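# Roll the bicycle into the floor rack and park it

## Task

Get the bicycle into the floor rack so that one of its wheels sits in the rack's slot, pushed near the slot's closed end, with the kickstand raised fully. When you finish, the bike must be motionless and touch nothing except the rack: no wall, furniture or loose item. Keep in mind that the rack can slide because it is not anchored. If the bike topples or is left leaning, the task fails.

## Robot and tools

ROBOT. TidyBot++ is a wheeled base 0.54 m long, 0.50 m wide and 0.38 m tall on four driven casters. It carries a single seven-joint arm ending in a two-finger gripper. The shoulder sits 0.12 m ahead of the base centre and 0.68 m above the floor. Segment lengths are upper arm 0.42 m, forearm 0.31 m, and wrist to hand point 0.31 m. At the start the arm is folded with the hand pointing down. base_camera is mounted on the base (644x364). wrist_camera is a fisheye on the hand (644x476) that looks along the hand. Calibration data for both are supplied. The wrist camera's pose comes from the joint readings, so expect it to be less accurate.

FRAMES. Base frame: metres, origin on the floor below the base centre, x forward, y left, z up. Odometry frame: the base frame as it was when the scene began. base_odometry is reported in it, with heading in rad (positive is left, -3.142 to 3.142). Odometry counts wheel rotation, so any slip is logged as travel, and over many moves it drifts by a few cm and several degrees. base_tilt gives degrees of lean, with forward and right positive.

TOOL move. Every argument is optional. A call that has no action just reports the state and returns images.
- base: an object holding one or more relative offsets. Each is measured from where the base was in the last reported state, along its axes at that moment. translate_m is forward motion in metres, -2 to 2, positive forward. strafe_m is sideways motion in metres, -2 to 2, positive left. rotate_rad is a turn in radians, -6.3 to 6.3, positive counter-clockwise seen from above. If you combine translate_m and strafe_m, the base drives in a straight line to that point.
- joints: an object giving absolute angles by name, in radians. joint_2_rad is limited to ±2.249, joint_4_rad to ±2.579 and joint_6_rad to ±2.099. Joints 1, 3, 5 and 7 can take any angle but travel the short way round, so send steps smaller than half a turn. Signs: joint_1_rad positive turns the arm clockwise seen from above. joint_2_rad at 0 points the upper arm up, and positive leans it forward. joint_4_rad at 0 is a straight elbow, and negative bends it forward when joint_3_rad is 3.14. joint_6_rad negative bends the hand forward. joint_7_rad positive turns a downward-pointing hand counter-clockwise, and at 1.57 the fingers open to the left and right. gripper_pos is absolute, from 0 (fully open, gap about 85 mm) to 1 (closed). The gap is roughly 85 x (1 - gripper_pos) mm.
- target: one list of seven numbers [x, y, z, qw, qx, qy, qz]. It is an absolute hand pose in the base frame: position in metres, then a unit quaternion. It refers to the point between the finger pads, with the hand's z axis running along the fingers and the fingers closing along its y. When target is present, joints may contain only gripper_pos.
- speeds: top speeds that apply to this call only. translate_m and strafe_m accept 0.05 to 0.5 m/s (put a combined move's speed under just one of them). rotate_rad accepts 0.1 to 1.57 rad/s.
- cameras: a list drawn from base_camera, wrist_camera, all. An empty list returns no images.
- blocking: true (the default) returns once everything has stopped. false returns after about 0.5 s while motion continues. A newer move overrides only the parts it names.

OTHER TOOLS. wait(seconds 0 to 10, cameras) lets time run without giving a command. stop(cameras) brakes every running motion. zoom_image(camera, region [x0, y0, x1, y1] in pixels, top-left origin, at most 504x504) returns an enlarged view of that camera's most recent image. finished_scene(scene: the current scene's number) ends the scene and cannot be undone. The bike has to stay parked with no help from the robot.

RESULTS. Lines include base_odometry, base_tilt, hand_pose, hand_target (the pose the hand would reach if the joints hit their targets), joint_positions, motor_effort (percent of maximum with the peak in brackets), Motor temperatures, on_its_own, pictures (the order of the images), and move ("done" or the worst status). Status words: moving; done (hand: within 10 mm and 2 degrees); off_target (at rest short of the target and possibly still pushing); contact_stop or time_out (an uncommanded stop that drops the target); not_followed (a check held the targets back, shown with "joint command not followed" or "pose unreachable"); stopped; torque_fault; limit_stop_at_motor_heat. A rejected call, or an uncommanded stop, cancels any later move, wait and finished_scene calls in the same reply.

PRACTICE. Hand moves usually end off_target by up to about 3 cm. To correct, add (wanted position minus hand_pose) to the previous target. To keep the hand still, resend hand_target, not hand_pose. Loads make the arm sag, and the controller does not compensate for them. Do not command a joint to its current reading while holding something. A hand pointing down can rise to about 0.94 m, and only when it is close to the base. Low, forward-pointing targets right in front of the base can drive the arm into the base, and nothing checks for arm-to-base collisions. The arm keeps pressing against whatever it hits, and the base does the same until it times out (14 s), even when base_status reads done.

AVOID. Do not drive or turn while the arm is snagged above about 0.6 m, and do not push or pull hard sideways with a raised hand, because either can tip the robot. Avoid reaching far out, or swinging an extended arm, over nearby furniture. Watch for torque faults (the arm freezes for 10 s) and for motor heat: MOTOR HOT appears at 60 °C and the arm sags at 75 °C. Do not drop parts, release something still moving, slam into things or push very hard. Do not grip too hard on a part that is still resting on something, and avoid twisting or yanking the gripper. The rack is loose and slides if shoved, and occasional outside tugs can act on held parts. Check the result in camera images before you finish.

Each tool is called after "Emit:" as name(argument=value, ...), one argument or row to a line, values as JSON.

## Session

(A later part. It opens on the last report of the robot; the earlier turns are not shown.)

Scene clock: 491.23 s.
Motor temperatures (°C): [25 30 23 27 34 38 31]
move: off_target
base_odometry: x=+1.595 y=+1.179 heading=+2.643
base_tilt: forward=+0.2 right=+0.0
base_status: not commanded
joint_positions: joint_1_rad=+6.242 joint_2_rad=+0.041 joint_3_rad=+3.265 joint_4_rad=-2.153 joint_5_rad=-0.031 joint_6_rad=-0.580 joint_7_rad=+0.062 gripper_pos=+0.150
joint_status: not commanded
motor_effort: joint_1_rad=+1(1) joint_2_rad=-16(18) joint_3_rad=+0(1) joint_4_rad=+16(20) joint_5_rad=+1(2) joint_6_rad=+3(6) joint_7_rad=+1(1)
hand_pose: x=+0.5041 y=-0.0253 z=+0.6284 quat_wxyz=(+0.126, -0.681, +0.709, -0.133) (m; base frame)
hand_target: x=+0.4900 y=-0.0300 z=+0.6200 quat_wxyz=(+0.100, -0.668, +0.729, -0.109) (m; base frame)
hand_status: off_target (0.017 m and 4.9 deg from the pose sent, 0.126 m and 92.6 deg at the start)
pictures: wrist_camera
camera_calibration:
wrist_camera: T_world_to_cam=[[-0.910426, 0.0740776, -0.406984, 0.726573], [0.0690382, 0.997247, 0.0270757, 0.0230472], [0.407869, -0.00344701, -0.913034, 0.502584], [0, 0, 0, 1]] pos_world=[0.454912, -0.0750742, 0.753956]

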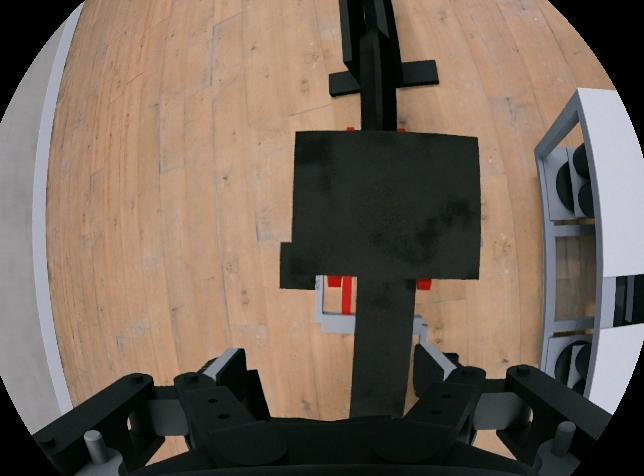

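Emit:
move(
  target=[0.512, -0.035, 0.535, -0.0974, 0.6521, -0.7436, 0.1111],
  cameras=["wrist_camera"],
)

Scene clock: 493.40 s.
Motor temperatures (°C): [25 30 23 27 34 38 31]
move: off_target
base_odometry: x=+1.595 y=+1.179 heading=+2.643
base_tilt: forward=+0.3 right=+0.0
base_status: not commanded
joint_positions: joint_1_rad=+5.982 joint_2_rad=+0.274 joint_3_rad=+3.606 joint_4_rad=-2.223 joint_5_rad=-0.344 joint_6_rad=-0.441 joint_7_rad=+0.308 gripper_pos=+0.150
joint_status: not commanded
motor_effort: joint_1_rad=+1(1) joint_2_rad=-20(21) joint_3_rad=+1(2) joint_4_rad=+12(16) joint_5_rad=+1(2) joint_6_rad=+2(3) joint_7_rad=+1(1)
hand_pose: x=+0.5003 y=-0.0260 z=+0.5399 quat_wxyz=(+0.091, -0.658, +0.742, -0.088) (m; base frame)
hand_target: x=+0.5120 y=-0.0350 z=+0.5350 quat_wxyz=(+0.097, -0.652, +0.744, -0.111) (m; base frame)
hand_status: off_target (0.016 m and 2.9 deg from the pose sent, 0.094 m and 6.6 deg at the start)
pictures: wrist_camera
camera_calibration:
wrist_camera: T_world_to_cam=[[-0.942245, 0.153542, -0.297657, 0.646153], [0.146463, 0.988142, 0.0460846, -0.0227825], [0.301203, -0.000172816, -0.95356, 0.498629], [0, 0, 0, 1]] pos_world=[0.461982, -0.0766131, 0.668855]

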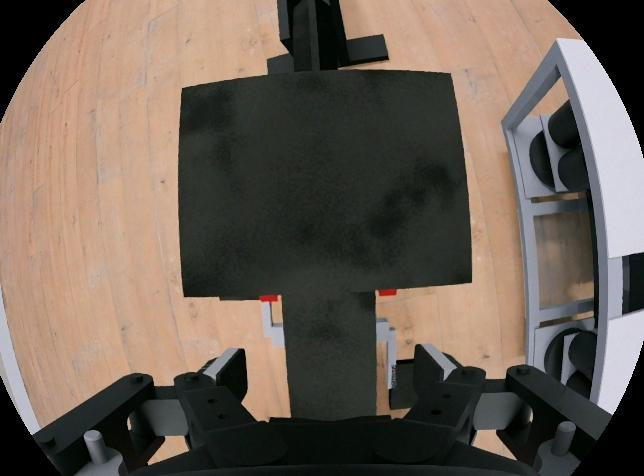

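Emit:
move(
  target=[0.528, -0.034, 0.482, -0.0998, 0.6681, -0.7291, 0.109],
  cameras=["wrist_camera"],
)

Scene clock: 495.00 s.
Motor temperatures (°C): [25 30 23 27 34 38 31]
move: off_target
base_odometry: x=+1.595 y=+1.179 heading=+2.643
base_tilt: forward=+0.2 right=+0.0
base_status: not commanded
joint_positions: joint_1_rad=+6.120 joint_2_rad=+0.430 joint_3_rad=+3.470 joint_4_rad=-2.235 joint_5_rad=-0.653 joint_6_rad=-0.284 joint_7_rad=+0.648 gripper_pos=+0.150
joint_status: not commanded
motor_effort: joint_1_rad=+1(1) joint_2_rad=-24(25) joint_3_rad=+1(2) joint_4_rad=+10(12) joint_5_rad=+0(1) joint_6_rad=+2(2) joint_7_rad=+1(1)
hand_pose: x=+0.5218 y=-0.0260 z=+0.4887 quat_wxyz=(+0.100, -0.672, +0.729, -0.089) (m; base frame)
hand_target: x=+0.5280 y=-0.0340 z=+0.4820 quat_wxyz=(+0.100, -0.668, +0.729, -0.109) (m; base frame)
hand_status: off_target (0.012 m and 2.3 deg from the pose sent, 0.065 m and 3.2 deg at the start)
pictures: wrist_camera
camera_calibration:
wrist_camera: T_world_to_cam=[[-0.942851, 0.118733, -0.311344, 0.657281], [0.107462, 0.992786, 0.053176, -0.00653347], [0.315412, 0.0166793, -0.948808, 0.434046], [0, 0, 0, 1]] pos_world=[0.483517, -0.0787945, 0.616815]

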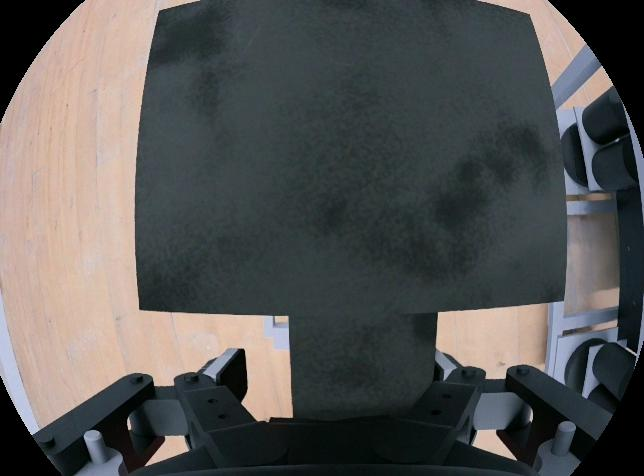

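Emit:
move(
  target=[0.520, -0.016, 0.480, -0.0998, 0.6681, -0.7291, 0.109],
  cameras=["wrist_camera"],
)

Scene clock: 495.90 s.
Motor temperatures (°C): [25 30 23 27 34 38 31]
move: off_target
base_odometry: x=+1.595 y=+1.179 heading=+2.643
base_tilt: forward=+0.2 right=+0.0
base_status: not commanded
joint_positions: joint_1_rad=+6.082 joint_2_rad=+0.430 joint_3_rad=+3.469 joint_4_rad=-2.267 joint_5_rad=-0.676 joint_6_rad=-0.256 joint_7_rad=+0.649 gripper_pos=+0.150
joint_status: not commanded
motor_effort: joint_1_rad=+1(2) joint_2_rad=-23(24) joint_3_rad=+1(2) joint_4_rad=+9(10) joint_5_rad=+1(1) joint_6_rad=+2(2) joint_7_rad=+1(1)
hand_pose: x=+0.5118 y=-0.0141 z=+0.4835 quat_wxyz=(+0.097, -0.676, +0.726, -0.088) (m; base frame)
hand_target: x=+0.5200 y=-0.0160 z=+0.4800 quat_wxyz=(+0.100, -0.668, +0.729, -0.109) (m; base frame)
hand_status: off_target (0.009 m and 2.6 deg from the pose sent, 0.013 m and 2.3 deg at the start)
pictures: wrist_camera
camera_calibration:
wrist_camera: T_world_to_cam=[[-0.945879, 0.108287, -0.305921, 0.643636], [0.0982141, 0.993998, 0.0481777, -0.00988896], [0.309302, 0.0155245, -0.950837, 0.436223], [0, 0, 0, 1]] pos_world=[0.474848, -0.06664, 0.612155]

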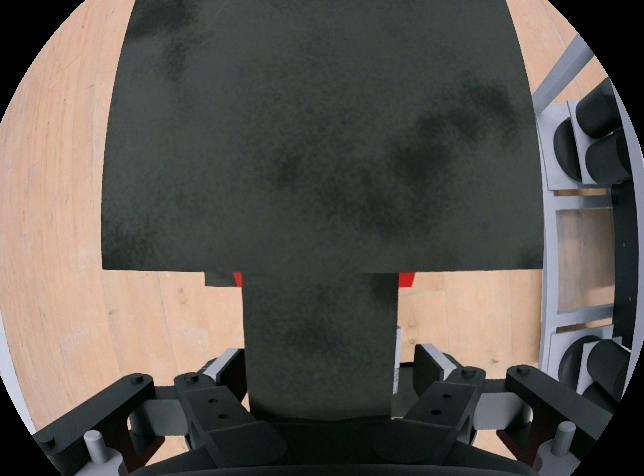

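Emit:
move(
  target=[0.524, -0.016, 0.483, -0.0998, 0.6681, -0.7291, 0.109],
  cameras=[],
)

Emit:
move(
  joints={"gripper_pos": 0.5},
  cameras=["wrist_camera"],
)

Emit:
move(
  joints={"gripper_pos": 1.0},
  cameras=["wrist_camera"],
)

Scene clock: 496.63 s.
Motor temperatures (°C): [25 30 23 27 34 38 31]
move: off_target
base_odometry: x=+1.595 y=+1.179 heading=+2.643
base_tilt: forward=+0.2 right=-0.1
base_status: not commanded
joint_positions: joint_1_rad=+6.069 joint_2_rad=+0.430 joint_3_rad=+3.472 joint_4_rad=-2.266 joint_5_rad=-0.676 joint_6_rad=-0.255 joint_7_rad=+0.649 gripper_pos=+0.150
joint_status: not commanded
motor_effort: joint_1_rad=+1(2) joint_2_rad=-23(24) joint_3_rad=+1(2) joint_4_rad=+9(10) joint_5_rad=+1(2) joint_6_rad=+2(2) joint_7_rad=+1(1)
hand_pose: x=+0.5125 y=-0.0097 z=+0.4838 quat_wxyz=(+0.097, -0.680, +0.722, -0.088) (m; base frame)
hand_target: x=+0.5240 y=-0.0160 z=+0.4830 quat_wxyz=(+0.100, -0.668, +0.729, -0.109) (m; base frame)
hand_status: off_target (0.013 m and 2.9 deg from the pose sent, 0.012 m and 2.6 deg at the start)
pictures: none
No camera images: "cameras" was empty.

Scene clock: 497.43 s.
Motor temperatures (°C): [25 30 23 27 34 38 31]
move: done
base_odometry: x=+1.595 y=+1.179 heading=+2.643
base_tilt: forward=+0.3 right=+0.0
base_status: not commanded
joint_positions: joint_1_rad=+6.068 joint_2_rad=+0.417 joint_3_rad=+3.472 joint_4_rad=-2.268 joint_5_rad=-0.683 joint_6_rad=-0.254 joint_7_rad=+0.646 gripper_pos=+0.493
joint_status: all done
motor_effort: joint_1_rad=-1(2) joint_2_rad=-18(23) joint_3_rad=+0(2) joint_4_rad=+10(13) joint_5_rad=+3(5) joint_6_rad=+2(5) joint_7_rad=+3(4)
hand_pose: x=+0.5148 y=-0.0092 z=+0.4886 quat_wxyz=(+0.104, -0.676, +0.724, -0.091) (m; base frame)
hand_target: x=+0.5240 y=-0.0160 z=+0.4830 quat_wxyz=(+0.100, -0.668, +0.729, -0.109) (m; base frame)
hand_status: not commanded
pictures: wrist_camera
camera_calibration:
wrist_camera: T_world_to_cam=[[-0.94166, 0.107038, -0.31909, 0.651709], [0.0948067, 0.994048, 0.0536677, -0.0162064], [0.322936, 0.0202849, -0.946204, 0.430763], [0, 0, 0, 1]] pos_world=[0.476116, -0.0623855, 0.616414]

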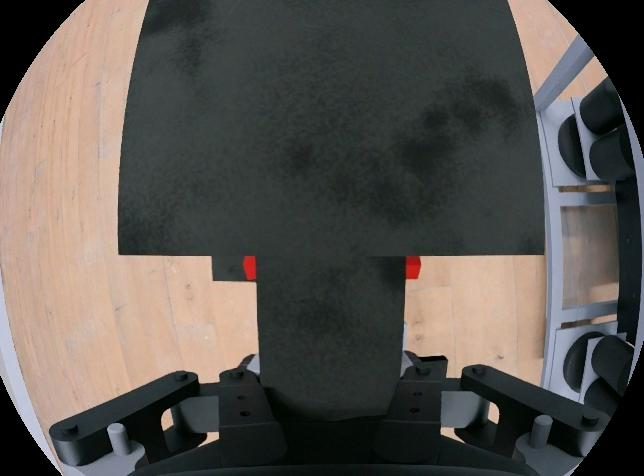

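Scene clock: 498.27 s.
Motor temperatures (°C): [25 30 23 27 34 38 31]
move: off_target
base_odometry: x=+1.595 y=+1.179 heading=+2.643
base_tilt: forward=+0.2 right=+0.0
base_status: not commanded
joint_positions: joint_1_rad=+6.068 joint_2_rad=+0.416 joint_3_rad=+3.473 joint_4_rad=-2.268 joint_5_rad=-0.689 joint_6_rad=-0.254 joint_7_rad=+0.642 gripper_pos=+0.506
joint_status: gripper_pos off_target (ended at +0.506, target +1.000)
motor_effort: joint_1_rad=-1(4) joint_2_rad=-17(19) joint_3_rad=+0(4) joint_4_rad=+11(13) joint_5_rad=+3(6) joint_6_rad=+2(4) joint_7_rad=+3(6)
hand_pose: x=+0.5151 y=-0.0091 z=+0.4890 quat_wxyz=(+0.105, -0.672, +0.728, -0.091) (m; base frame)
hand_target: x=+0.5240 y=-0.0160 z=+0.4830 quat_wxyz=(+0.100, -0.668, +0.729, -0.109) (m; base frame)
hand_status: not commanded
pictures: wrist_camera
camera_calibration:
wrist_camera: T_world_to_cam=[[-0.939986, 0.11786, -0.32021, 0.651904], [0.104825, 0.992815, 0.0577098, -0.0235032], [0.324711, 0.0206805, -0.945587, 0.429863], [0, 0, 0, 1]] pos_world=[0.475663, -0.0623889, 0.616575]

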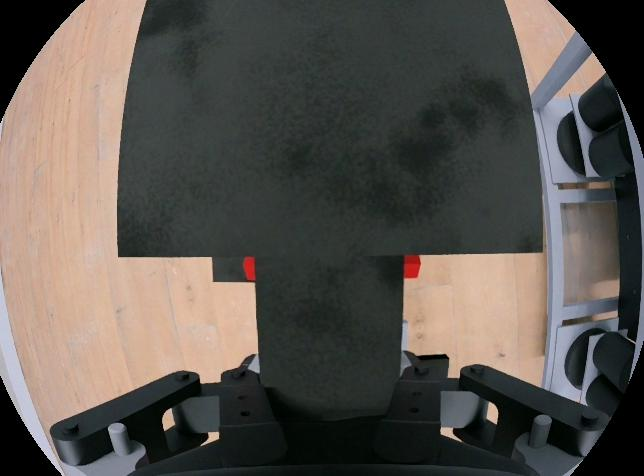

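Emit:
move(
  target=[0.552, -0.014, 0.52, -0.0589, 0.6730, -0.7345, 0.0642],
  cameras=[],
)

Emit:
move(
  target=[0.594, -0.014, 0.56, -0.0177, 0.6754, -0.7371, 0.0193],
  cameras=["base_camera", "wrist_camera"],
)

Scene clock: 499.80 s.
Motor temperatures (°C): [25 30 23 27 34 38 31]
move: off_target
base_odometry: x=+1.595 y=+1.179 heading=+2.643
base_tilt: forward=+0.3 right=+0.0
base_status: not commanded
joint_positions: joint_1_rad=+5.987 joint_2_rad=+0.478 joint_3_rad=+3.561 joint_4_rad=-2.071 joint_5_rad=-0.433 joint_6_rad=-0.505 joint_7_rad=+0.332 gripper_pos=+0.529
joint_status: not commanded
motor_effort: joint_1_rad=+1(1) joint_2_rad=-37(38) joint_3_rad=+4(5) joint_4_rad=+17(18) joint_5_rad=+3(4) joint_6_rad=+1(5) joint_7_rad=+2(3)
hand_pose: x=+0.5393 y=-0.0028 z=+0.4960 quat_wxyz=(+0.062, -0.668, +0.740, -0.052) (m; base frame)
hand_target: x=+0.5520 y=-0.0140 z=+0.5200 quat_wxyz=(+0.059, -0.673, +0.734, -0.064) (m; base frame)
hand_status: off_target (0.029 m and 1.6 deg from the pose sent, 0.048 m and 6.1 deg at the start)
pictures: none
No camera images: "cameras" was empty.

Scene clock: 501.23 s.
Motor temperatures (°C): [25 30 23 27 34 38 31]
move: off_target
base_odometry: x=+1.595 y=+1.179 heading=+2.643
base_tilt: forward=+0.2 right=+0.0
base_status: not commanded
joint_positions: joint_1_rad=+6.031 joint_2_rad=+0.606 joint_3_rad=+3.554 joint_4_rad=-1.756 joint_5_rad=-0.315 joint_6_rad=-0.802 joint_7_rad=+0.214 gripper_pos=+0.537
joint_status: not commanded
motor_effort: joint_1_rad=+0(2) joint_2_rad=-55(56) joint_3_rad=+6(6) joint_4_rad=+20(21) joint_5_rad=+3(5) joint_6_rad=-7(7) joint_7_rad=+0(3)
hand_pose: x=+0.5928 y=-0.0123 z=+0.5053 quat_wxyz=(+0.012, -0.673, +0.739, -0.018) (m; base frame)
hand_target: x=+0.5940 y=-0.0140 z=+0.5600 quat_wxyz=(+0.018, -0.675, +0.737, -0.019) (m; base frame)
hand_status: off_target (0.055 m and 0.7 deg from the pose sent, 0.085 m and 6.3 deg at the start)
pictures: base_camera, wrist_camera
camera_calibration:
wrist_camera: T_world_to_cam=[[-0.987275, 0.128345, -0.0938956, 0.644292], [0.127652, 0.991729, 0.01337, -0.0205457], [0.0948349, 0.0012139, -0.995492, 0.581326], [0, 0, 0, 1]] pos_world=[0.583586, -0.0630214, 0.639476]

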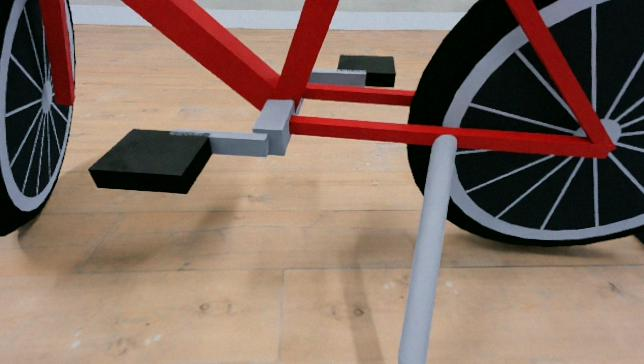

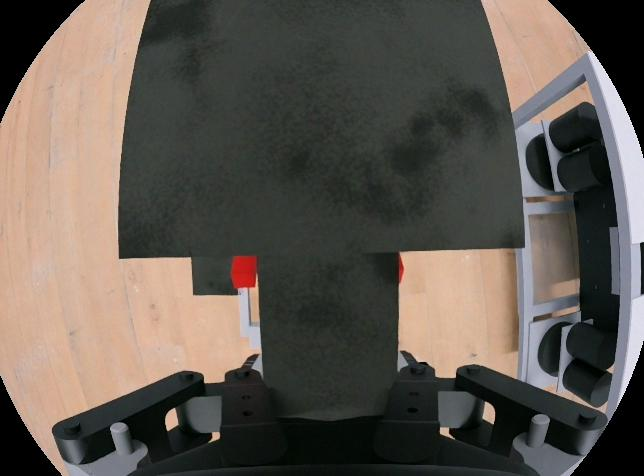

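Emit:
move(
  target=[0.615, -0.014, 0.63, -0.0471, 0.674, -0.7355, 0.0514],
  cameras=["base_camera"],
)

Emit:
move(
  target=[0.63, -0.014, 0.66, -0.0804, 0.6654, -0.726, 0.0880],
  cameras=["base_camera"],
)

Scene clock: 502.43 s.
Motor temperatures (°C): [25 30 23 27 34 38 31]
move: off_target
base_odometry: x=+1.595 y=+1.179 heading=+2.643
base_tilt: forward=+0.3 right=+0.0
base_status: not commanded
joint_positions: joint_1_rad=+6.056 joint_2_rad=+0.615 joint_3_rad=+3.524 joint_4_rad=-1.708 joint_5_rad=-0.234 joint_6_rad=-0.878 joint_7_rad=+0.130 gripper_pos=+0.545
joint_status: not commanded
motor_effort: joint_1_rad=-3(3) joint_2_rad=-74(75) joint_3_rad=+5(7) joint_4_rad=+29(29) joint_5_rad=+2(5) joint_6_rad=-9(10) joint_7_rad=+2(3)
hand_pose: x=+0.5869 y=-0.0208 z=+0.5097 quat_wxyz=(-0.018, -0.666, +0.746, -0.009) (m; base frame)
hand_target: x=+0.6150 y=-0.0140 z=+0.6300 quat_wxyz=(+0.047, -0.674, +0.735, -0.051) (m; base frame)
hand_status: off_target (0.124 m and 9.0 deg from the pose sent, 0.127 m and 5.5 deg at the start)
pictures: base_camera

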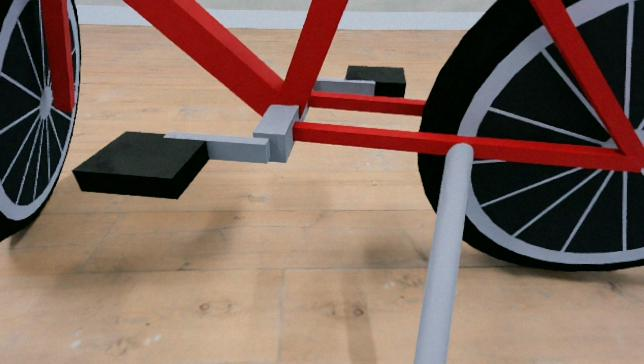

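Scene clock: 503.27 s.
Motor temperatures (°C): [25 30 23 27 34 38 31]
move: off_target
base_odometry: x=+1.595 y=+1.179 heading=+2.643
base_tilt: forward=+0.3 right=+0.0
base_status: not commanded
joint_positions: joint_1_rad=+6.057 joint_2_rad=+0.601 joint_3_rad=+3.515 joint_4_rad=-1.710 joint_5_rad=-0.204 joint_6_rad=-0.880 joint_7_rad=+0.104 gripper_pos=+0.564
joint_status: not commanded
motor_effort: joint_1_rad=-3(4) joint_2_rad=-78(79) joint_3_rad=+6(6) joint_4_rad=+32(34) joint_5_rad=+3(4) joint_6_rad=-8(11) joint_7_rad=+2(3)
hand_pose: x=+0.5858 y=-0.0234 z=+0.5156 quat_wxyz=(-0.020, -0.665, +0.746, -0.015) (m; base frame)
hand_target: x=+0.6300 y=-0.0140 z=+0.6600 quat_wxyz=(+0.081, -0.671, +0.732, -0.089) (m; base frame)
hand_status: off_target (0.151 m and 14.5 deg from the pose sent, 0.156 m and 14.7 deg at the start)
pictures: base_camera

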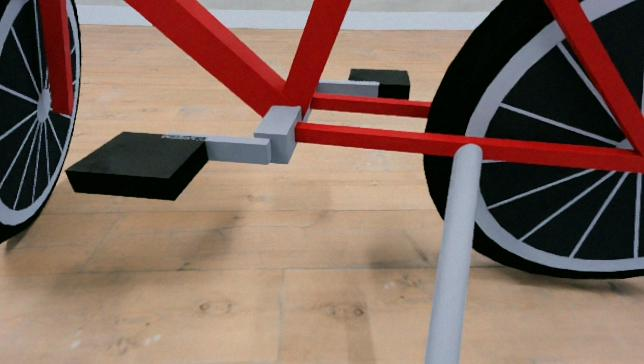

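Emit:
move(
  target=[0.66, -0.014, 0.66, -0.1206, 0.684, -0.7083, 0.1249],
  cameras=["base_camera", "wrist_camera"],
)

Scene clock: 504.10 s.
Motor temperatures (°C): [25 30 23 27 34 38 31]
move: off_target
base_odometry: x=+1.595 y=+1.179 heading=+2.643
base_tilt: forward=+0.3 right=+0.0
base_status: not commanded
joint_positions: joint_1_rad=+6.063 joint_2_rad=+0.588 joint_3_rad=+3.513 joint_4_rad=-1.742 joint_5_rad=-0.208 joint_6_rad=-0.837 joint_7_rad=+0.126 gripper_pos=+0.569
joint_status: not commanded
motor_effort: joint_1_rad=-3(5) joint_2_rad=-74(78) joint_3_rad=+5(8) joint_4_rad=+32(36) joint_5_rad=+3(5) joint_6_rad=-4(7) joint_7_rad=+3(6)
hand_pose: x=+0.5845 y=-0.0272 z=+0.5140 quat_wxyz=(-0.012, -0.669, +0.743, -0.023) (m; base frame)
hand_target: x=+0.6600 y=-0.0140 z=+0.6600 quat_wxyz=(+0.121, -0.684, +0.708, -0.125) (m; base frame)
hand_status: off_target (0.165 m and 19.7 deg from the pose sent, 0.163 m and 21.1 deg at the start)
pictures: base_camera, wrist_camera
camera_calibration:
wrist_camera: T_world_to_cam=[[-0.987858, 0.138207, -0.0709608, 0.627704], [0.140622, 0.989602, -0.0302292, 0.00996137], [0.0660451, -0.0398408, -0.997021, 0.60728], [0, 0, 0, 1]] pos_world=[0.578574, -0.0724162, 0.650315]

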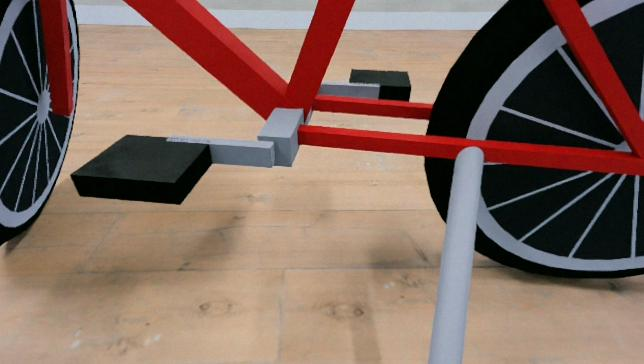

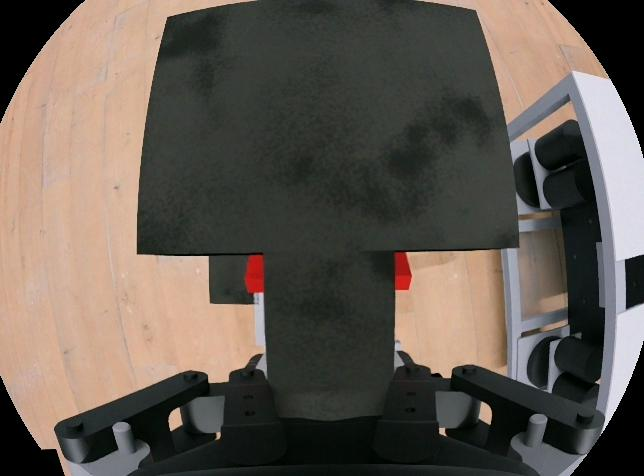

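Emit:
move(
  base={"strafe_m": -0.06},
  speeds={"strafe_m": 0.08},
  cameras=["base_camera", "wrist_camera"],
)

Scene clock: 505.47 s.
Motor temperatures (°C): [25 30 23 27 34 38 31]
move: done
base_odometry: x=+1.623 y=+1.232 heading=+2.643
base_tilt: forward=+0.2 right=+0.0
base_status: done
joint_positions: joint_1_rad=+6.030 joint_2_rad=+0.576 joint_3_rad=+3.483 joint_4_rad=-1.757 joint_5_rad=-0.206 joint_6_rad=-0.844 joint_7_rad=+0.140 gripper_pos=+0.571
joint_status: not commanded
motor_effort: joint_1_rad=+4(7) joint_2_rad=-72(75) joint_3_rad=+10(12) joint_4_rad=+36(37) joint_5_rad=+1(8) joint_6_rad=+7(10) joint_7_rad=+0(6)
hand_pose: x=+0.5762 y=+0.0029 z=+0.5139 quat_wxyz=(-0.010, -0.695, +0.719, -0.011) (m; base frame)
hand_target: x=+0.6600 y=-0.0140 z=+0.6600 quat_wxyz=(+0.121, -0.684, +0.708, -0.125) (m; base frame)
hand_status: not commanded
pictures: base_camera, wrist_camera
camera_calibration:
wrist_camera: T_world_to_cam=[[-0.99619, 0.0688277, -0.0535548, 0.611319], [0.0695462, 0.99751, -0.0116683, 0.0126711], [0.0526184, -0.0153484, -0.998497, 0.617418], [0, 0, 0, 1]] pos_world=[0.575621, -0.0452389, 0.649377]

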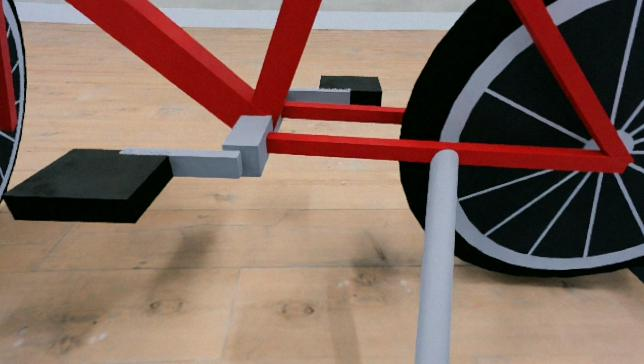

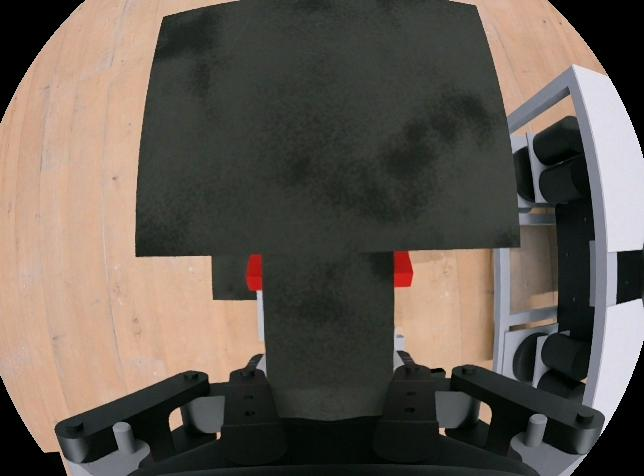

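Emit:
zoom_image(
  camera="base_camera",
  region=[484, 140, 644, 300],
)

Scaled by 3.150.

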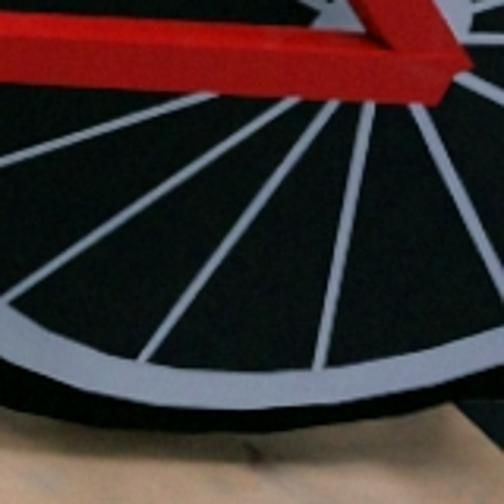

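Emit:
move(
  base={"rotate_rad": -0.1},
  speeds={"rotate_rad": 0.2},
  target=[0.656, 0.040, 0.66, -0.1147, 0.717, -0.6748, 0.1303],
  cameras=["base_camera"],
)

Scene clock: 507.40 s.
Motor temperatures (°C): [25 31 23 28 34 38 31]
move: off_target
base_odometry: x=+1.624 y=+1.232 heading=+2.544
base_tilt: forward=+0.3 right=+0.0
base_status: done
joint_positions: joint_1_rad=+5.925 joint_2_rad=+0.573 joint_3_rad=+3.473 joint_4_rad=-1.760 joint_5_rad=-0.197 joint_6_rad=-0.844 joint_7_rad=+0.127 gripper_pos=+0.572
joint_status: not commanded
motor_effort: joint_1_rad=+3(8) joint_2_rad=-72(72) joint_3_rad=+10(13) joint_4_rad=+36(38) joint_5_rad=+5(5) joint_6_rad=+6(9) joint_7_rad=+1(2)
hand_pose: x=+0.5713 y=+0.0530 z=+0.5139 quat_wxyz=(-0.011, -0.732, +0.681, -0.011) (m; base frame)
hand_target: x=+0.6560 y=+0.0400 z=+0.6600 quat_wxyz=(+0.115, -0.717, +0.675, -0.130) (m; base frame)
hand_status: off_target (0.169 m and 20.0 deg from the pose sent, 0.171 m and 20.6 deg at the start)
pictures: base_camera

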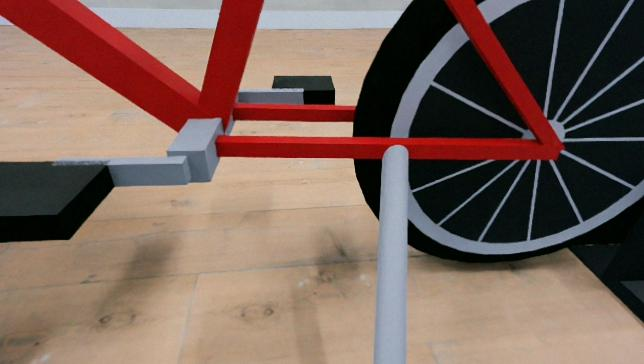

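Emit:
move(
  base={"rotate_rad": -0.1},
  speeds={"rotate_rad": 0.2},
  target=[0.649, 0.093, 0.66, -0.1326, 0.7516, -0.6363, 0.1122],
  cameras=["base_camera"],
)

Emit:
zoom_image(
  camera="base_camera",
  region=[444, 60, 644, 260],
)

Scene clock: 508.60 s.
Motor temperatures (°C): [25 31 23 28 34 38 31]
move: off_target
base_odometry: x=+1.624 y=+1.232 heading=+2.445
base_tilt: forward=+0.3 right=+0.0
base_status: done
joint_positions: joint_1_rad=+5.871 joint_2_rad=+0.567 joint_3_rad=+3.415 joint_4_rad=-1.760 joint_5_rad=-0.194 joint_6_rad=-0.844 joint_7_rad=+0.127 gripper_pos=+0.573
joint_status: not commanded
motor_effort: joint_1_rad=+7(8) joint_2_rad=-72(72) joint_3_rad=+10(12) joint_4_rad=+35(37) joint_5_rad=+1(5) joint_6_rad=+4(6) joint_7_rad=-1(2)
hand_pose: x=+0.5615 y=+0.1038 z=+0.5139 quat_wxyz=(-0.002, -0.767, +0.642, +0.001) (m; base frame)
hand_target: x=+0.6490 y=+0.0930 z=+0.6600 quat_wxyz=(+0.133, -0.752, +0.636, -0.112) (m; base frame)
hand_status: off_target (0.171 m and 20.2 deg from the pose sent, 0.170 m and 20.9 deg at the start)
pictures: base_camera

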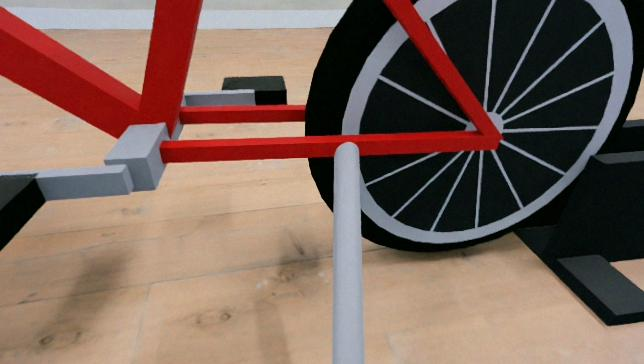

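Scaled by 2.520.

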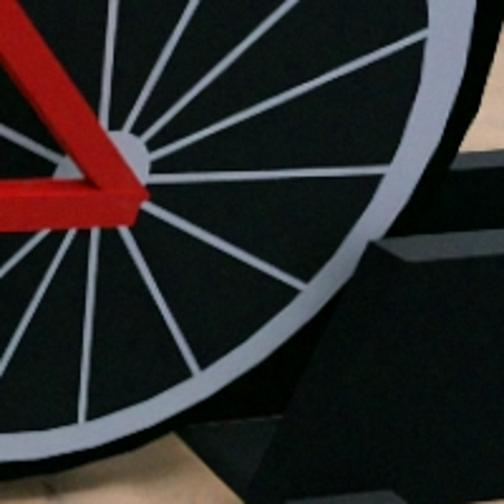

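Emit:
move(
  base={"strafe_m": -0.078, "translate_m": 0.016},
  speeds={"strafe_m": 0.08},
  cameras=["base_camera", "wrist_camera"],
)

Emit:
zoom_image(
  camera="base_camera",
  region=[444, 60, 644, 260],
)

Scene clock: 510.37 s.
Motor temperatures (°C): [25 31 23 28 34 38 31]
move: done
base_odometry: x=+1.662 y=+1.302 heading=+2.444
base_tilt: forward=+0.3 right=+0.0
base_status: done
joint_positions: joint_1_rad=+5.854 joint_2_rad=+0.563 joint_3_rad=+3.396 joint_4_rad=-1.766 joint_5_rad=-0.184 joint_6_rad=-0.848 joint_7_rad=+0.129 gripper_pos=+0.573
joint_status: not commanded
motor_effort: joint_1_rad=+8(12) joint_2_rad=-72(72) joint_3_rad=+11(14) joint_4_rad=+34(37) joint_5_rad=+1(7) joint_6_rad=+3(11) joint_7_rad=-3(4)
hand_pose: x=+0.5539 y=+0.1164 z=+0.5138 quat_wxyz=(-0.004, -0.780, +0.626, +0.005) (m; base frame)
hand_target: x=+0.6490 y=+0.0930 z=+0.6600 quat_wxyz=(+0.133, -0.752, +0.636, -0.112) (m; base frame)
hand_status: not commanded
pictures: base_camera, wrist_camera
camera_calibration:
wrist_camera: T_world_to_cam=[[-0.98286, -0.180255, -0.0386626, 0.595313], [-0.181104, 0.983267, 0.0196794, 0.0254731], [0.0344684, 0.0263441, -0.999059, 0.625677], [0, 0, 0, 1]] pos_world=[0.568156, 0.0657782, 0.647603]

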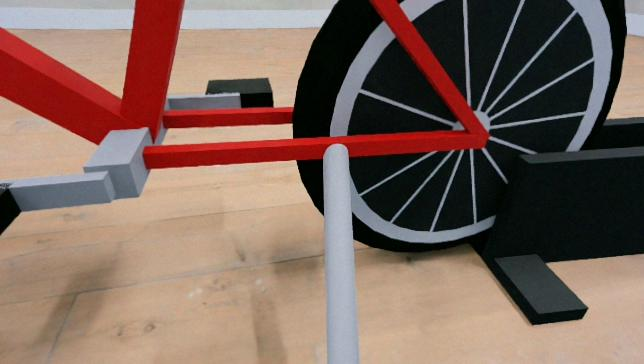

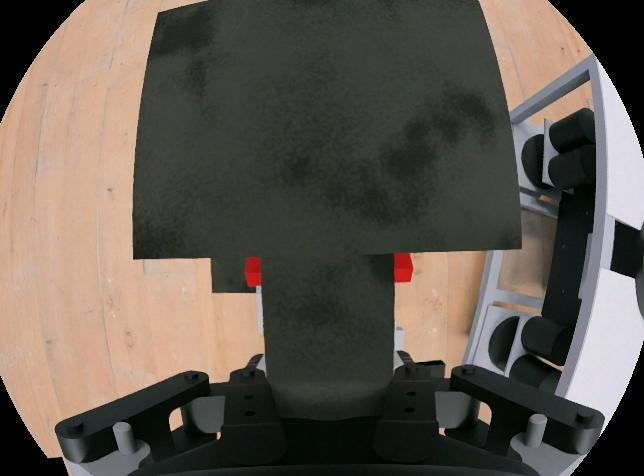

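Scaled by 2.520.

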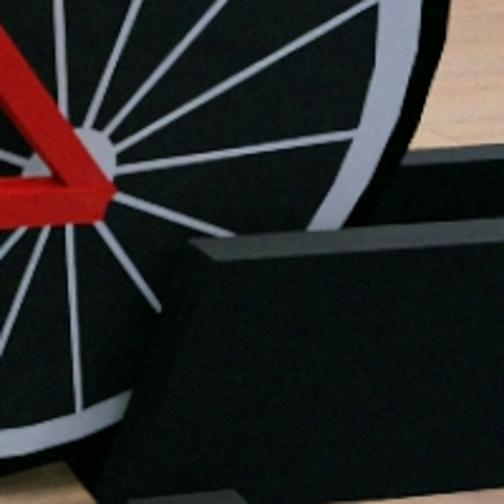

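Emit:
move(
  base={"strafe_m": -0.108, "translate_m": 0.022},
  speeds={"strafe_m": 0.1},
  cameras=["base_camera"],
)

Scene clock: 512.73 s.
Motor temperatures (°C): [25 31 23 28 34 38 31]
move: done
base_odometry: x=+1.714 y=+1.399 heading=+2.443
base_tilt: forward=+0.3 right=-0.1
base_status: done
joint_positions: joint_1_rad=+5.847 joint_2_rad=+0.562 joint_3_rad=+3.386 joint_4_rad=-1.766 joint_5_rad=-0.179 joint_6_rad=-0.851 joint_7_rad=+0.135 gripper_pos=+0.573
joint_status: not commanded
motor_effort: joint_1_rad=+9(13) joint_2_rad=-74(74) joint_3_rad=+12(16) joint_4_rad=+34(37) joint_5_rad=+3(7) joint_6_rad=+0(9) joint_7_rad=-3(4)
hand_pose: x=+0.5509 y=+0.1229 z=+0.5141 quat_wxyz=(-0.004, -0.787, +0.616, +0.007) (m; base frame)
hand_target: x=+0.6490 y=+0.0930 z=+0.6600 quat_wxyz=(+0.133, -0.752, +0.636, -0.112) (m; base frame)
hand_status: not commanded
pictures: base_camera

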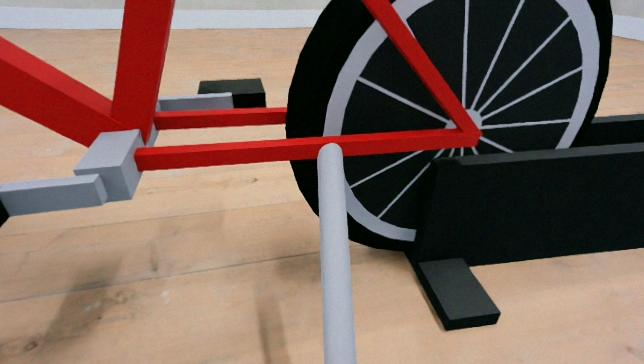

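Emit:
move(
  base={"strafe_m": -0.09, "translate_m": 0.018},
  speeds={"strafe_m": 0.1},
  cameras=["base_camera", "wrist_camera"],
)

Scene clock: 514.30 s.
Motor temperatures (°C): [25 31 23 28 34 38 31]
move: done
base_odometry: x=+1.758 y=+1.480 heading=+2.443
base_tilt: forward=+0.3 right=+0.0
base_status: done
joint_positions: joint_1_rad=+5.845 joint_2_rad=+0.561 joint_3_rad=+3.379 joint_4_rad=-1.765 joint_5_rad=-0.180 joint_6_rad=-0.851 joint_7_rad=+0.134 gripper_pos=+0.573
joint_status: not commanded
motor_effort: joint_1_rad=+9(14) joint_2_rad=-75(75) joint_3_rad=+12(16) joint_4_rad=+33(36) joint_5_rad=+2(8) joint_6_rad=-2(5) joint_7_rad=-4(4)
hand_pose: x=+0.5500 y=+0.1273 z=+0.5142 quat_wxyz=(-0.003, -0.789, +0.614, +0.008) (m; base frame)
hand_target: x=+0.6490 y=+0.0930 z=+0.6600 quat_wxyz=(+0.133, -0.752, +0.636, -0.112) (m; base frame)
hand_status: not commanded
pictures: base_camera, wrist_camera
camera_calibration:
wrist_camera: T_world_to_cam=[[-0.977246, -0.209031, -0.0360164, 0.59268], [-0.210052, 0.977308, 0.0273318, 0.026773], [0.029486, 0.0342752, -0.998977, 0.627613], [0, 0, 0, 1]] pos_world=[0.566312, 0.0762114, 0.647585]

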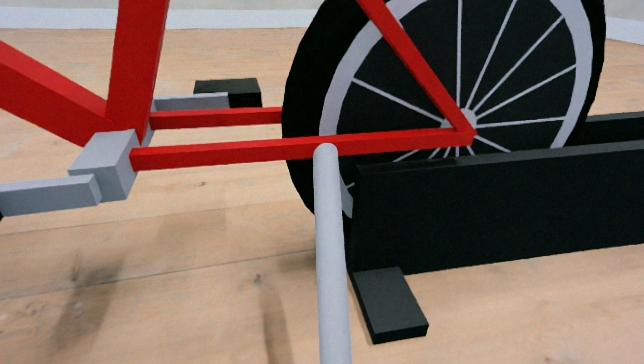

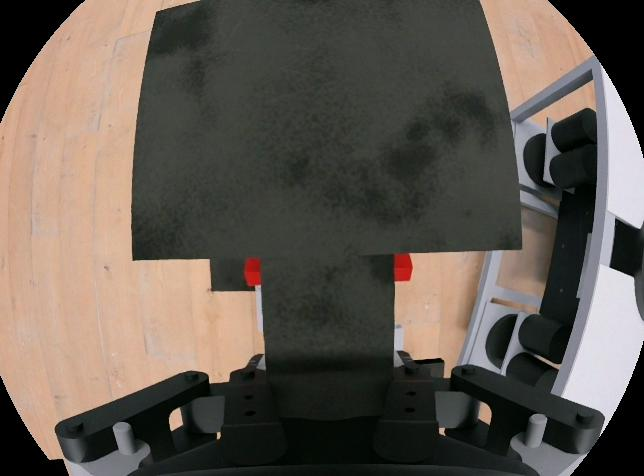

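Emit:
move(
  base={"strafe_m": -0.085, "translate_m": 0.018},
  speeds={"strafe_m": 0.1},
  cameras=["base_camera"],
)

Scene clock: 516.53 s.
Motor temperatures (°C): [25 32 23 28 34 38 31]
move: done
base_odometry: x=+1.799 y=+1.557 heading=+2.442
base_tilt: forward=+0.3 right=+0.0
base_status: done
joint_positions: joint_1_rad=+5.846 joint_2_rad=+0.561 joint_3_rad=+3.376 joint_4_rad=-1.764 joint_5_rad=-0.178 joint_6_rad=-0.850 joint_7_rad=+0.137 gripper_pos=+0.573
joint_status: not commanded
motor_effort: joint_1_rad=+9(14) joint_2_rad=-76(76) joint_3_rad=+12(16) joint_4_rad=+33(36) joint_5_rad=+1(8) joint_6_rad=-3(4) joint_7_rad=-5(5)
hand_pose: x=+0.5503 y=+0.1278 z=+0.5142 quat_wxyz=(-0.002, -0.791, +0.611, +0.008) (m; base frame)
hand_target: x=+0.6490 y=+0.0930 z=+0.6600 quat_wxyz=(+0.133, -0.752, +0.636, -0.112) (m; base frame)
hand_status: not commanded
pictures: base_camera

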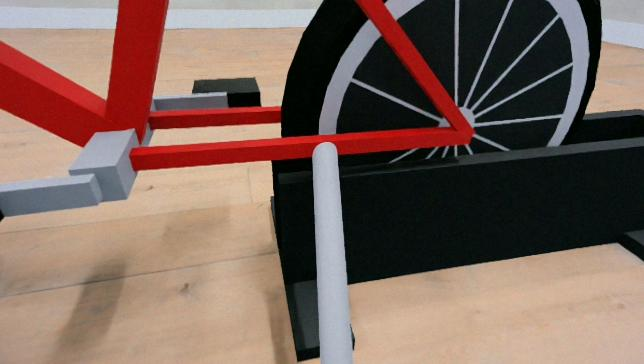

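Emit:
move(
  base={"strafe_m": -0.068, "translate_m": 0.014},
  speeds={"strafe_m": 0.1},
  cameras=["base_camera"],
)

Scene clock: 518.07 s.
Motor temperatures (°C): [25 32 23 28 34 38 31]
move: done
base_odometry: x=+1.832 y=+1.618 heading=+2.442
base_tilt: forward=+0.3 right=+0.0
base_status: done
joint_positions: joint_1_rad=+5.845 joint_2_rad=+0.562 joint_3_rad=+3.375 joint_4_rad=-1.763 joint_5_rad=-0.175 joint_6_rad=-0.849 joint_7_rad=+0.142 gripper_pos=+0.573
joint_status: not commanded
motor_effort: joint_1_rad=+9(14) joint_2_rad=-77(77) joint_3_rad=+13(17) joint_4_rad=+33(36) joint_5_rad=+1(7) joint_6_rad=-4(5) joint_7_rad=-5(6)
hand_pose: x=+0.5511 y=+0.1282 z=+0.5143 quat_wxyz=(-0.002, -0.794, +0.608, +0.007) (m; base frame)
hand_target: x=+0.6490 y=+0.0930 z=+0.6600 quat_wxyz=(+0.133, -0.752, +0.636, -0.112) (m; base frame)
hand_status: not commanded
pictures: base_camera

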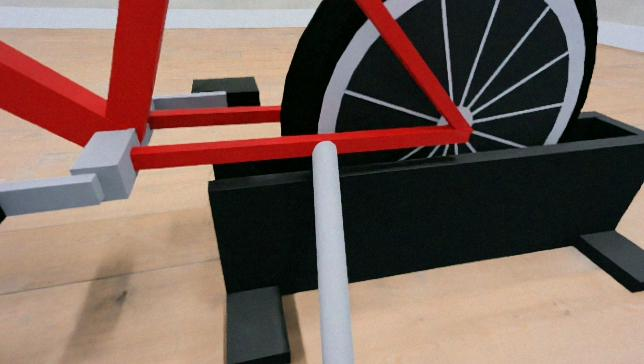

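Emit:
move(
  base={"strafe_m": -0.055, "translate_m": 0.012},
  speeds={"strafe_m": 0.08},
  cameras=["base_camera"],
)

Emit:
zoom_image(
  camera="base_camera",
  region=[424, 60, 644, 280],
)

Scene clock: 519.43 s.
Motor temperatures (°C): [25 32 23 28 34 38 31]
move: done
base_odometry: x=+1.859 y=+1.668 heading=+2.442
base_tilt: forward=+0.3 right=+0.0
base_status: done
joint_positions: joint_1_rad=+5.844 joint_2_rad=+0.562 joint_3_rad=+3.374 joint_4_rad=-1.762 joint_5_rad=-0.174 joint_6_rad=-0.848 joint_7_rad=+0.145 gripper_pos=+0.573
joint_status: not commanded
motor_effort: joint_1_rad=+10(14) joint_2_rad=-77(78) joint_3_rad=+13(17) joint_4_rad=+33(35) joint_5_rad=+2(6) joint_6_rad=-3(5) joint_7_rad=-6(6)
hand_pose: x=+0.5516 y=+0.1289 z=+0.5143 quat_wxyz=(-0.002, -0.796, +0.606, +0.006) (m; base frame)
hand_target: x=+0.6490 y=+0.0930 z=+0.6600 quat_wxyz=(+0.133, -0.752, +0.636, -0.112) (m; base frame)
hand_status: not commanded
pictures: base_camera

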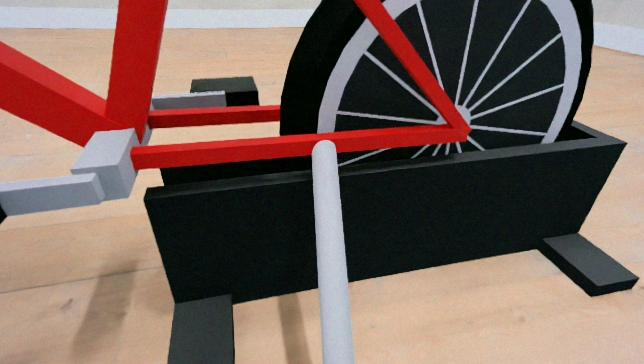

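Scaled by 2.291.

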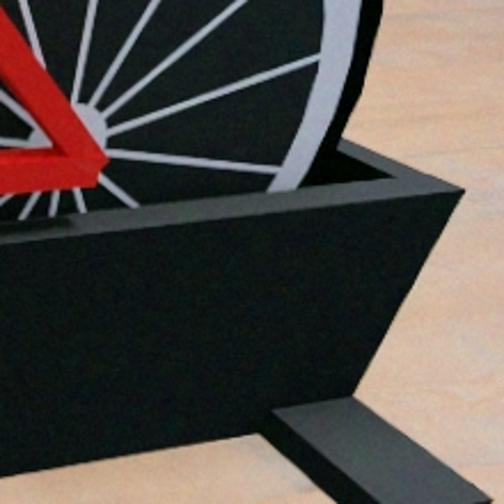

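Emit:
move(
  target=[0.59, 0.115, 0.60, -0.0682, 0.7796, -0.6202, 0.0542],
  cameras=["base_camera"],
)

Emit:
move(
  target=[0.565, 0.12, 0.54, -0.0341, 0.7818, -0.6219, 0.0271],
  cameras=["base_camera"],
)

Scene clock: 520.57 s.
Motor temperatures (°C): [25 32 23 28 34 38 31]
move: off_target
base_odometry: x=+1.859 y=+1.668 heading=+2.442
base_tilt: forward=+0.2 right=+0.0
base_status: not commanded
joint_positions: joint_1_rad=+5.831 joint_2_rad=+0.559 joint_3_rad=+3.385 joint_4_rad=-1.773 joint_5_rad=-0.174 joint_6_rad=-0.842 joint_7_rad=+0.145 gripper_pos=+0.574
joint_status: not commanded
motor_effort: joint_1_rad=+4(10) joint_2_rad=-62(77) joint_3_rad=+7(13) joint_4_rad=+22(34) joint_5_rad=+1(2) joint_6_rad=-10(11) joint_7_rad=-3(5)
hand_pose: x=+0.5484 y=+0.1288 z=+0.5136 quat_wxyz=(-0.004, -0.797, +0.604, +0.004) (m; base frame)
hand_target: x=+0.5900 y=+0.1150 z=+0.6000 quat_wxyz=(+0.068, -0.780, +0.620, -0.054) (m; base frame)
hand_status: off_target (0.097 m and 11.0 deg from the pose sent, 0.095 m and 10.9 deg at the start)
pictures: base_camera

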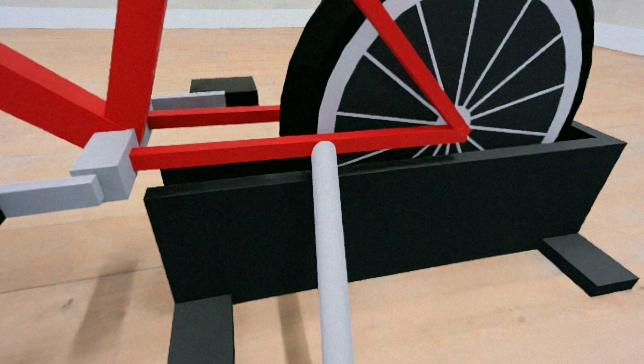

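Scene clock: 521.47 s.
Motor temperatures (°C): [25 32 23 28 34 38 31]
move: off_target
base_odometry: x=+1.859 y=+1.668 heading=+2.442
base_tilt: forward=+0.2 right=+0.0
base_status: not commanded
joint_positions: joint_1_rad=+5.788 joint_2_rad=+0.552 joint_3_rad=+3.430 joint_4_rad=-1.799 joint_5_rad=-0.196 joint_6_rad=-0.820 joint_7_rad=+0.155 gripper_pos=+0.574
joint_status: not commanded
motor_effort: joint_1_rad=+3(4) joint_2_rad=-41(62) joint_3_rad=+6(7) joint_4_rad=+14(22) joint_5_rad=+3(4) joint_6_rad=-6(11) joint_7_rad=-2(3)
hand_pose: x=+0.5444 y=+0.1295 z=+0.5126 quat_wxyz=(-0.002, -0.795, +0.606, -0.002) (m; base frame)
hand_target: x=+0.5650 y=+0.1200 z=+0.5400 quat_wxyz=(+0.034, -0.782, +0.622, -0.027) (m; base frame)
hand_status: off_target (0.036 m and 5.6 deg from the pose sent, 0.032 m and 6.2 deg at the start)
pictures: base_camera

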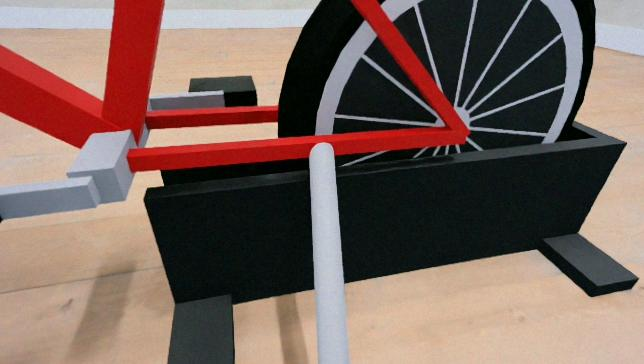

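Emit:
move(
  target=[0.55, 0.127, 0.515, -0.0136, 0.7824, -0.6224, 0.0108],
  cameras=["base_camera"],
)

Scene clock: 522.30 s.
Motor temperatures (°C): [25 32 23 28 34 38 31]
move: off_target
base_odometry: x=+1.859 y=+1.668 heading=+2.442
base_tilt: forward=+0.3 right=+0.0
base_status: not commanded
joint_positions: joint_1_rad=+5.769 joint_2_rad=+0.552 joint_3_rad=+3.449 joint_4_rad=-1.804 joint_5_rad=-0.211 joint_6_rad=-0.815 joint_7_rad=+0.156 gripper_pos=+0.574
joint_status: not commanded
motor_effort: joint_1_rad=+2(3) joint_2_rad=-36(41) joint_3_rad=+4(6) joint_4_rad=+12(15) joint_5_rad=+2(4) joint_6_rad=-5(6) joint_7_rad=-1(3)
hand_pose: x=+0.5437 y=+0.1322 z=+0.5123 quat_wxyz=(+0.000, -0.793, +0.609, -0.003) (m; base frame)
hand_target: x=+0.5500 y=+0.1270 z=+0.5150 quat_wxyz=(+0.014, -0.782, +0.622, -0.011) (m; base frame)
hand_status: off_target (0.009 m and 2.7 deg from the pose sent, 0.007 m and 3.1 deg at the start)
pictures: base_camera

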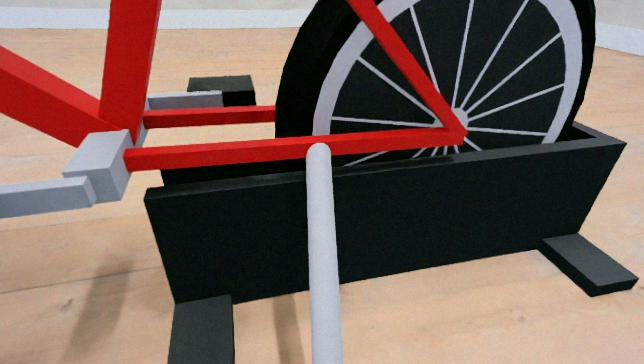

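Emit:
move(
  joints={"gripper_pos": 0.4},
  cameras=["base_camera", "wrist_camera"],
)

Scene clock: 523.30 s.
Motor temperatures (°C): [25 32 23 28 34 38 31]
move: done
base_odometry: x=+1.859 y=+1.668 heading=+2.442
base_tilt: forward=+0.2 right=+0.0
base_status: not commanded
joint_positions: joint_1_rad=+5.768 joint_2_rad=+0.540 joint_3_rad=+3.463 joint_4_rad=-1.808 joint_5_rad=-0.211 joint_6_rad=-0.815 joint_7_rad=+0.156 gripper_pos=+0.400
joint_status: all done
motor_effort: joint_1_rad=+1(2) joint_2_rad=-30(38) joint_3_rad=+2(5) joint_4_rad=+13(13) joint_5_rad=+0(3) joint_6_rad=+0(6) joint_7_rad=+1(1)
hand_pose: x=+0.5456 y=+0.1265 z=+0.5171 quat_wxyz=(+0.002, -0.789, +0.614, -0.008) (m; base frame)
hand_target: x=+0.5500 y=+0.1270 z=+0.5150 quat_wxyz=(+0.014, -0.782, +0.622, -0.011) (m; base frame)
hand_status: not commanded
pictures: base_camera, wrist_camera
camera_calibration:
wrist_camera: T_world_to_cam=[[-0.97565, -0.209837, -0.0638326, 0.601939], [-0.210778, 0.977499, 0.00829386, 0.0367252], [0.060656, 0.0215464, -0.997926, 0.614774], [0, 0, 0, 1]] pos_world=[0.557734, 0.0771643, 0.651618]

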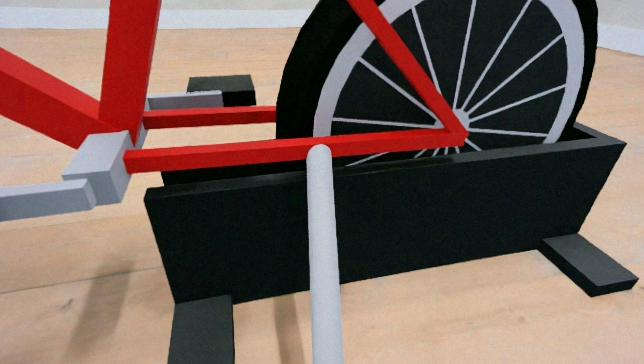

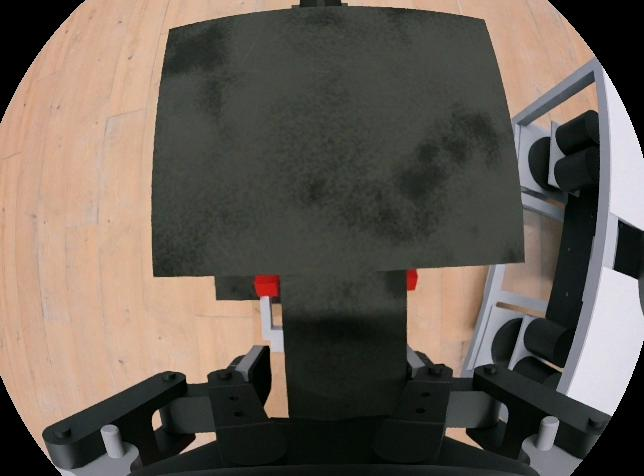

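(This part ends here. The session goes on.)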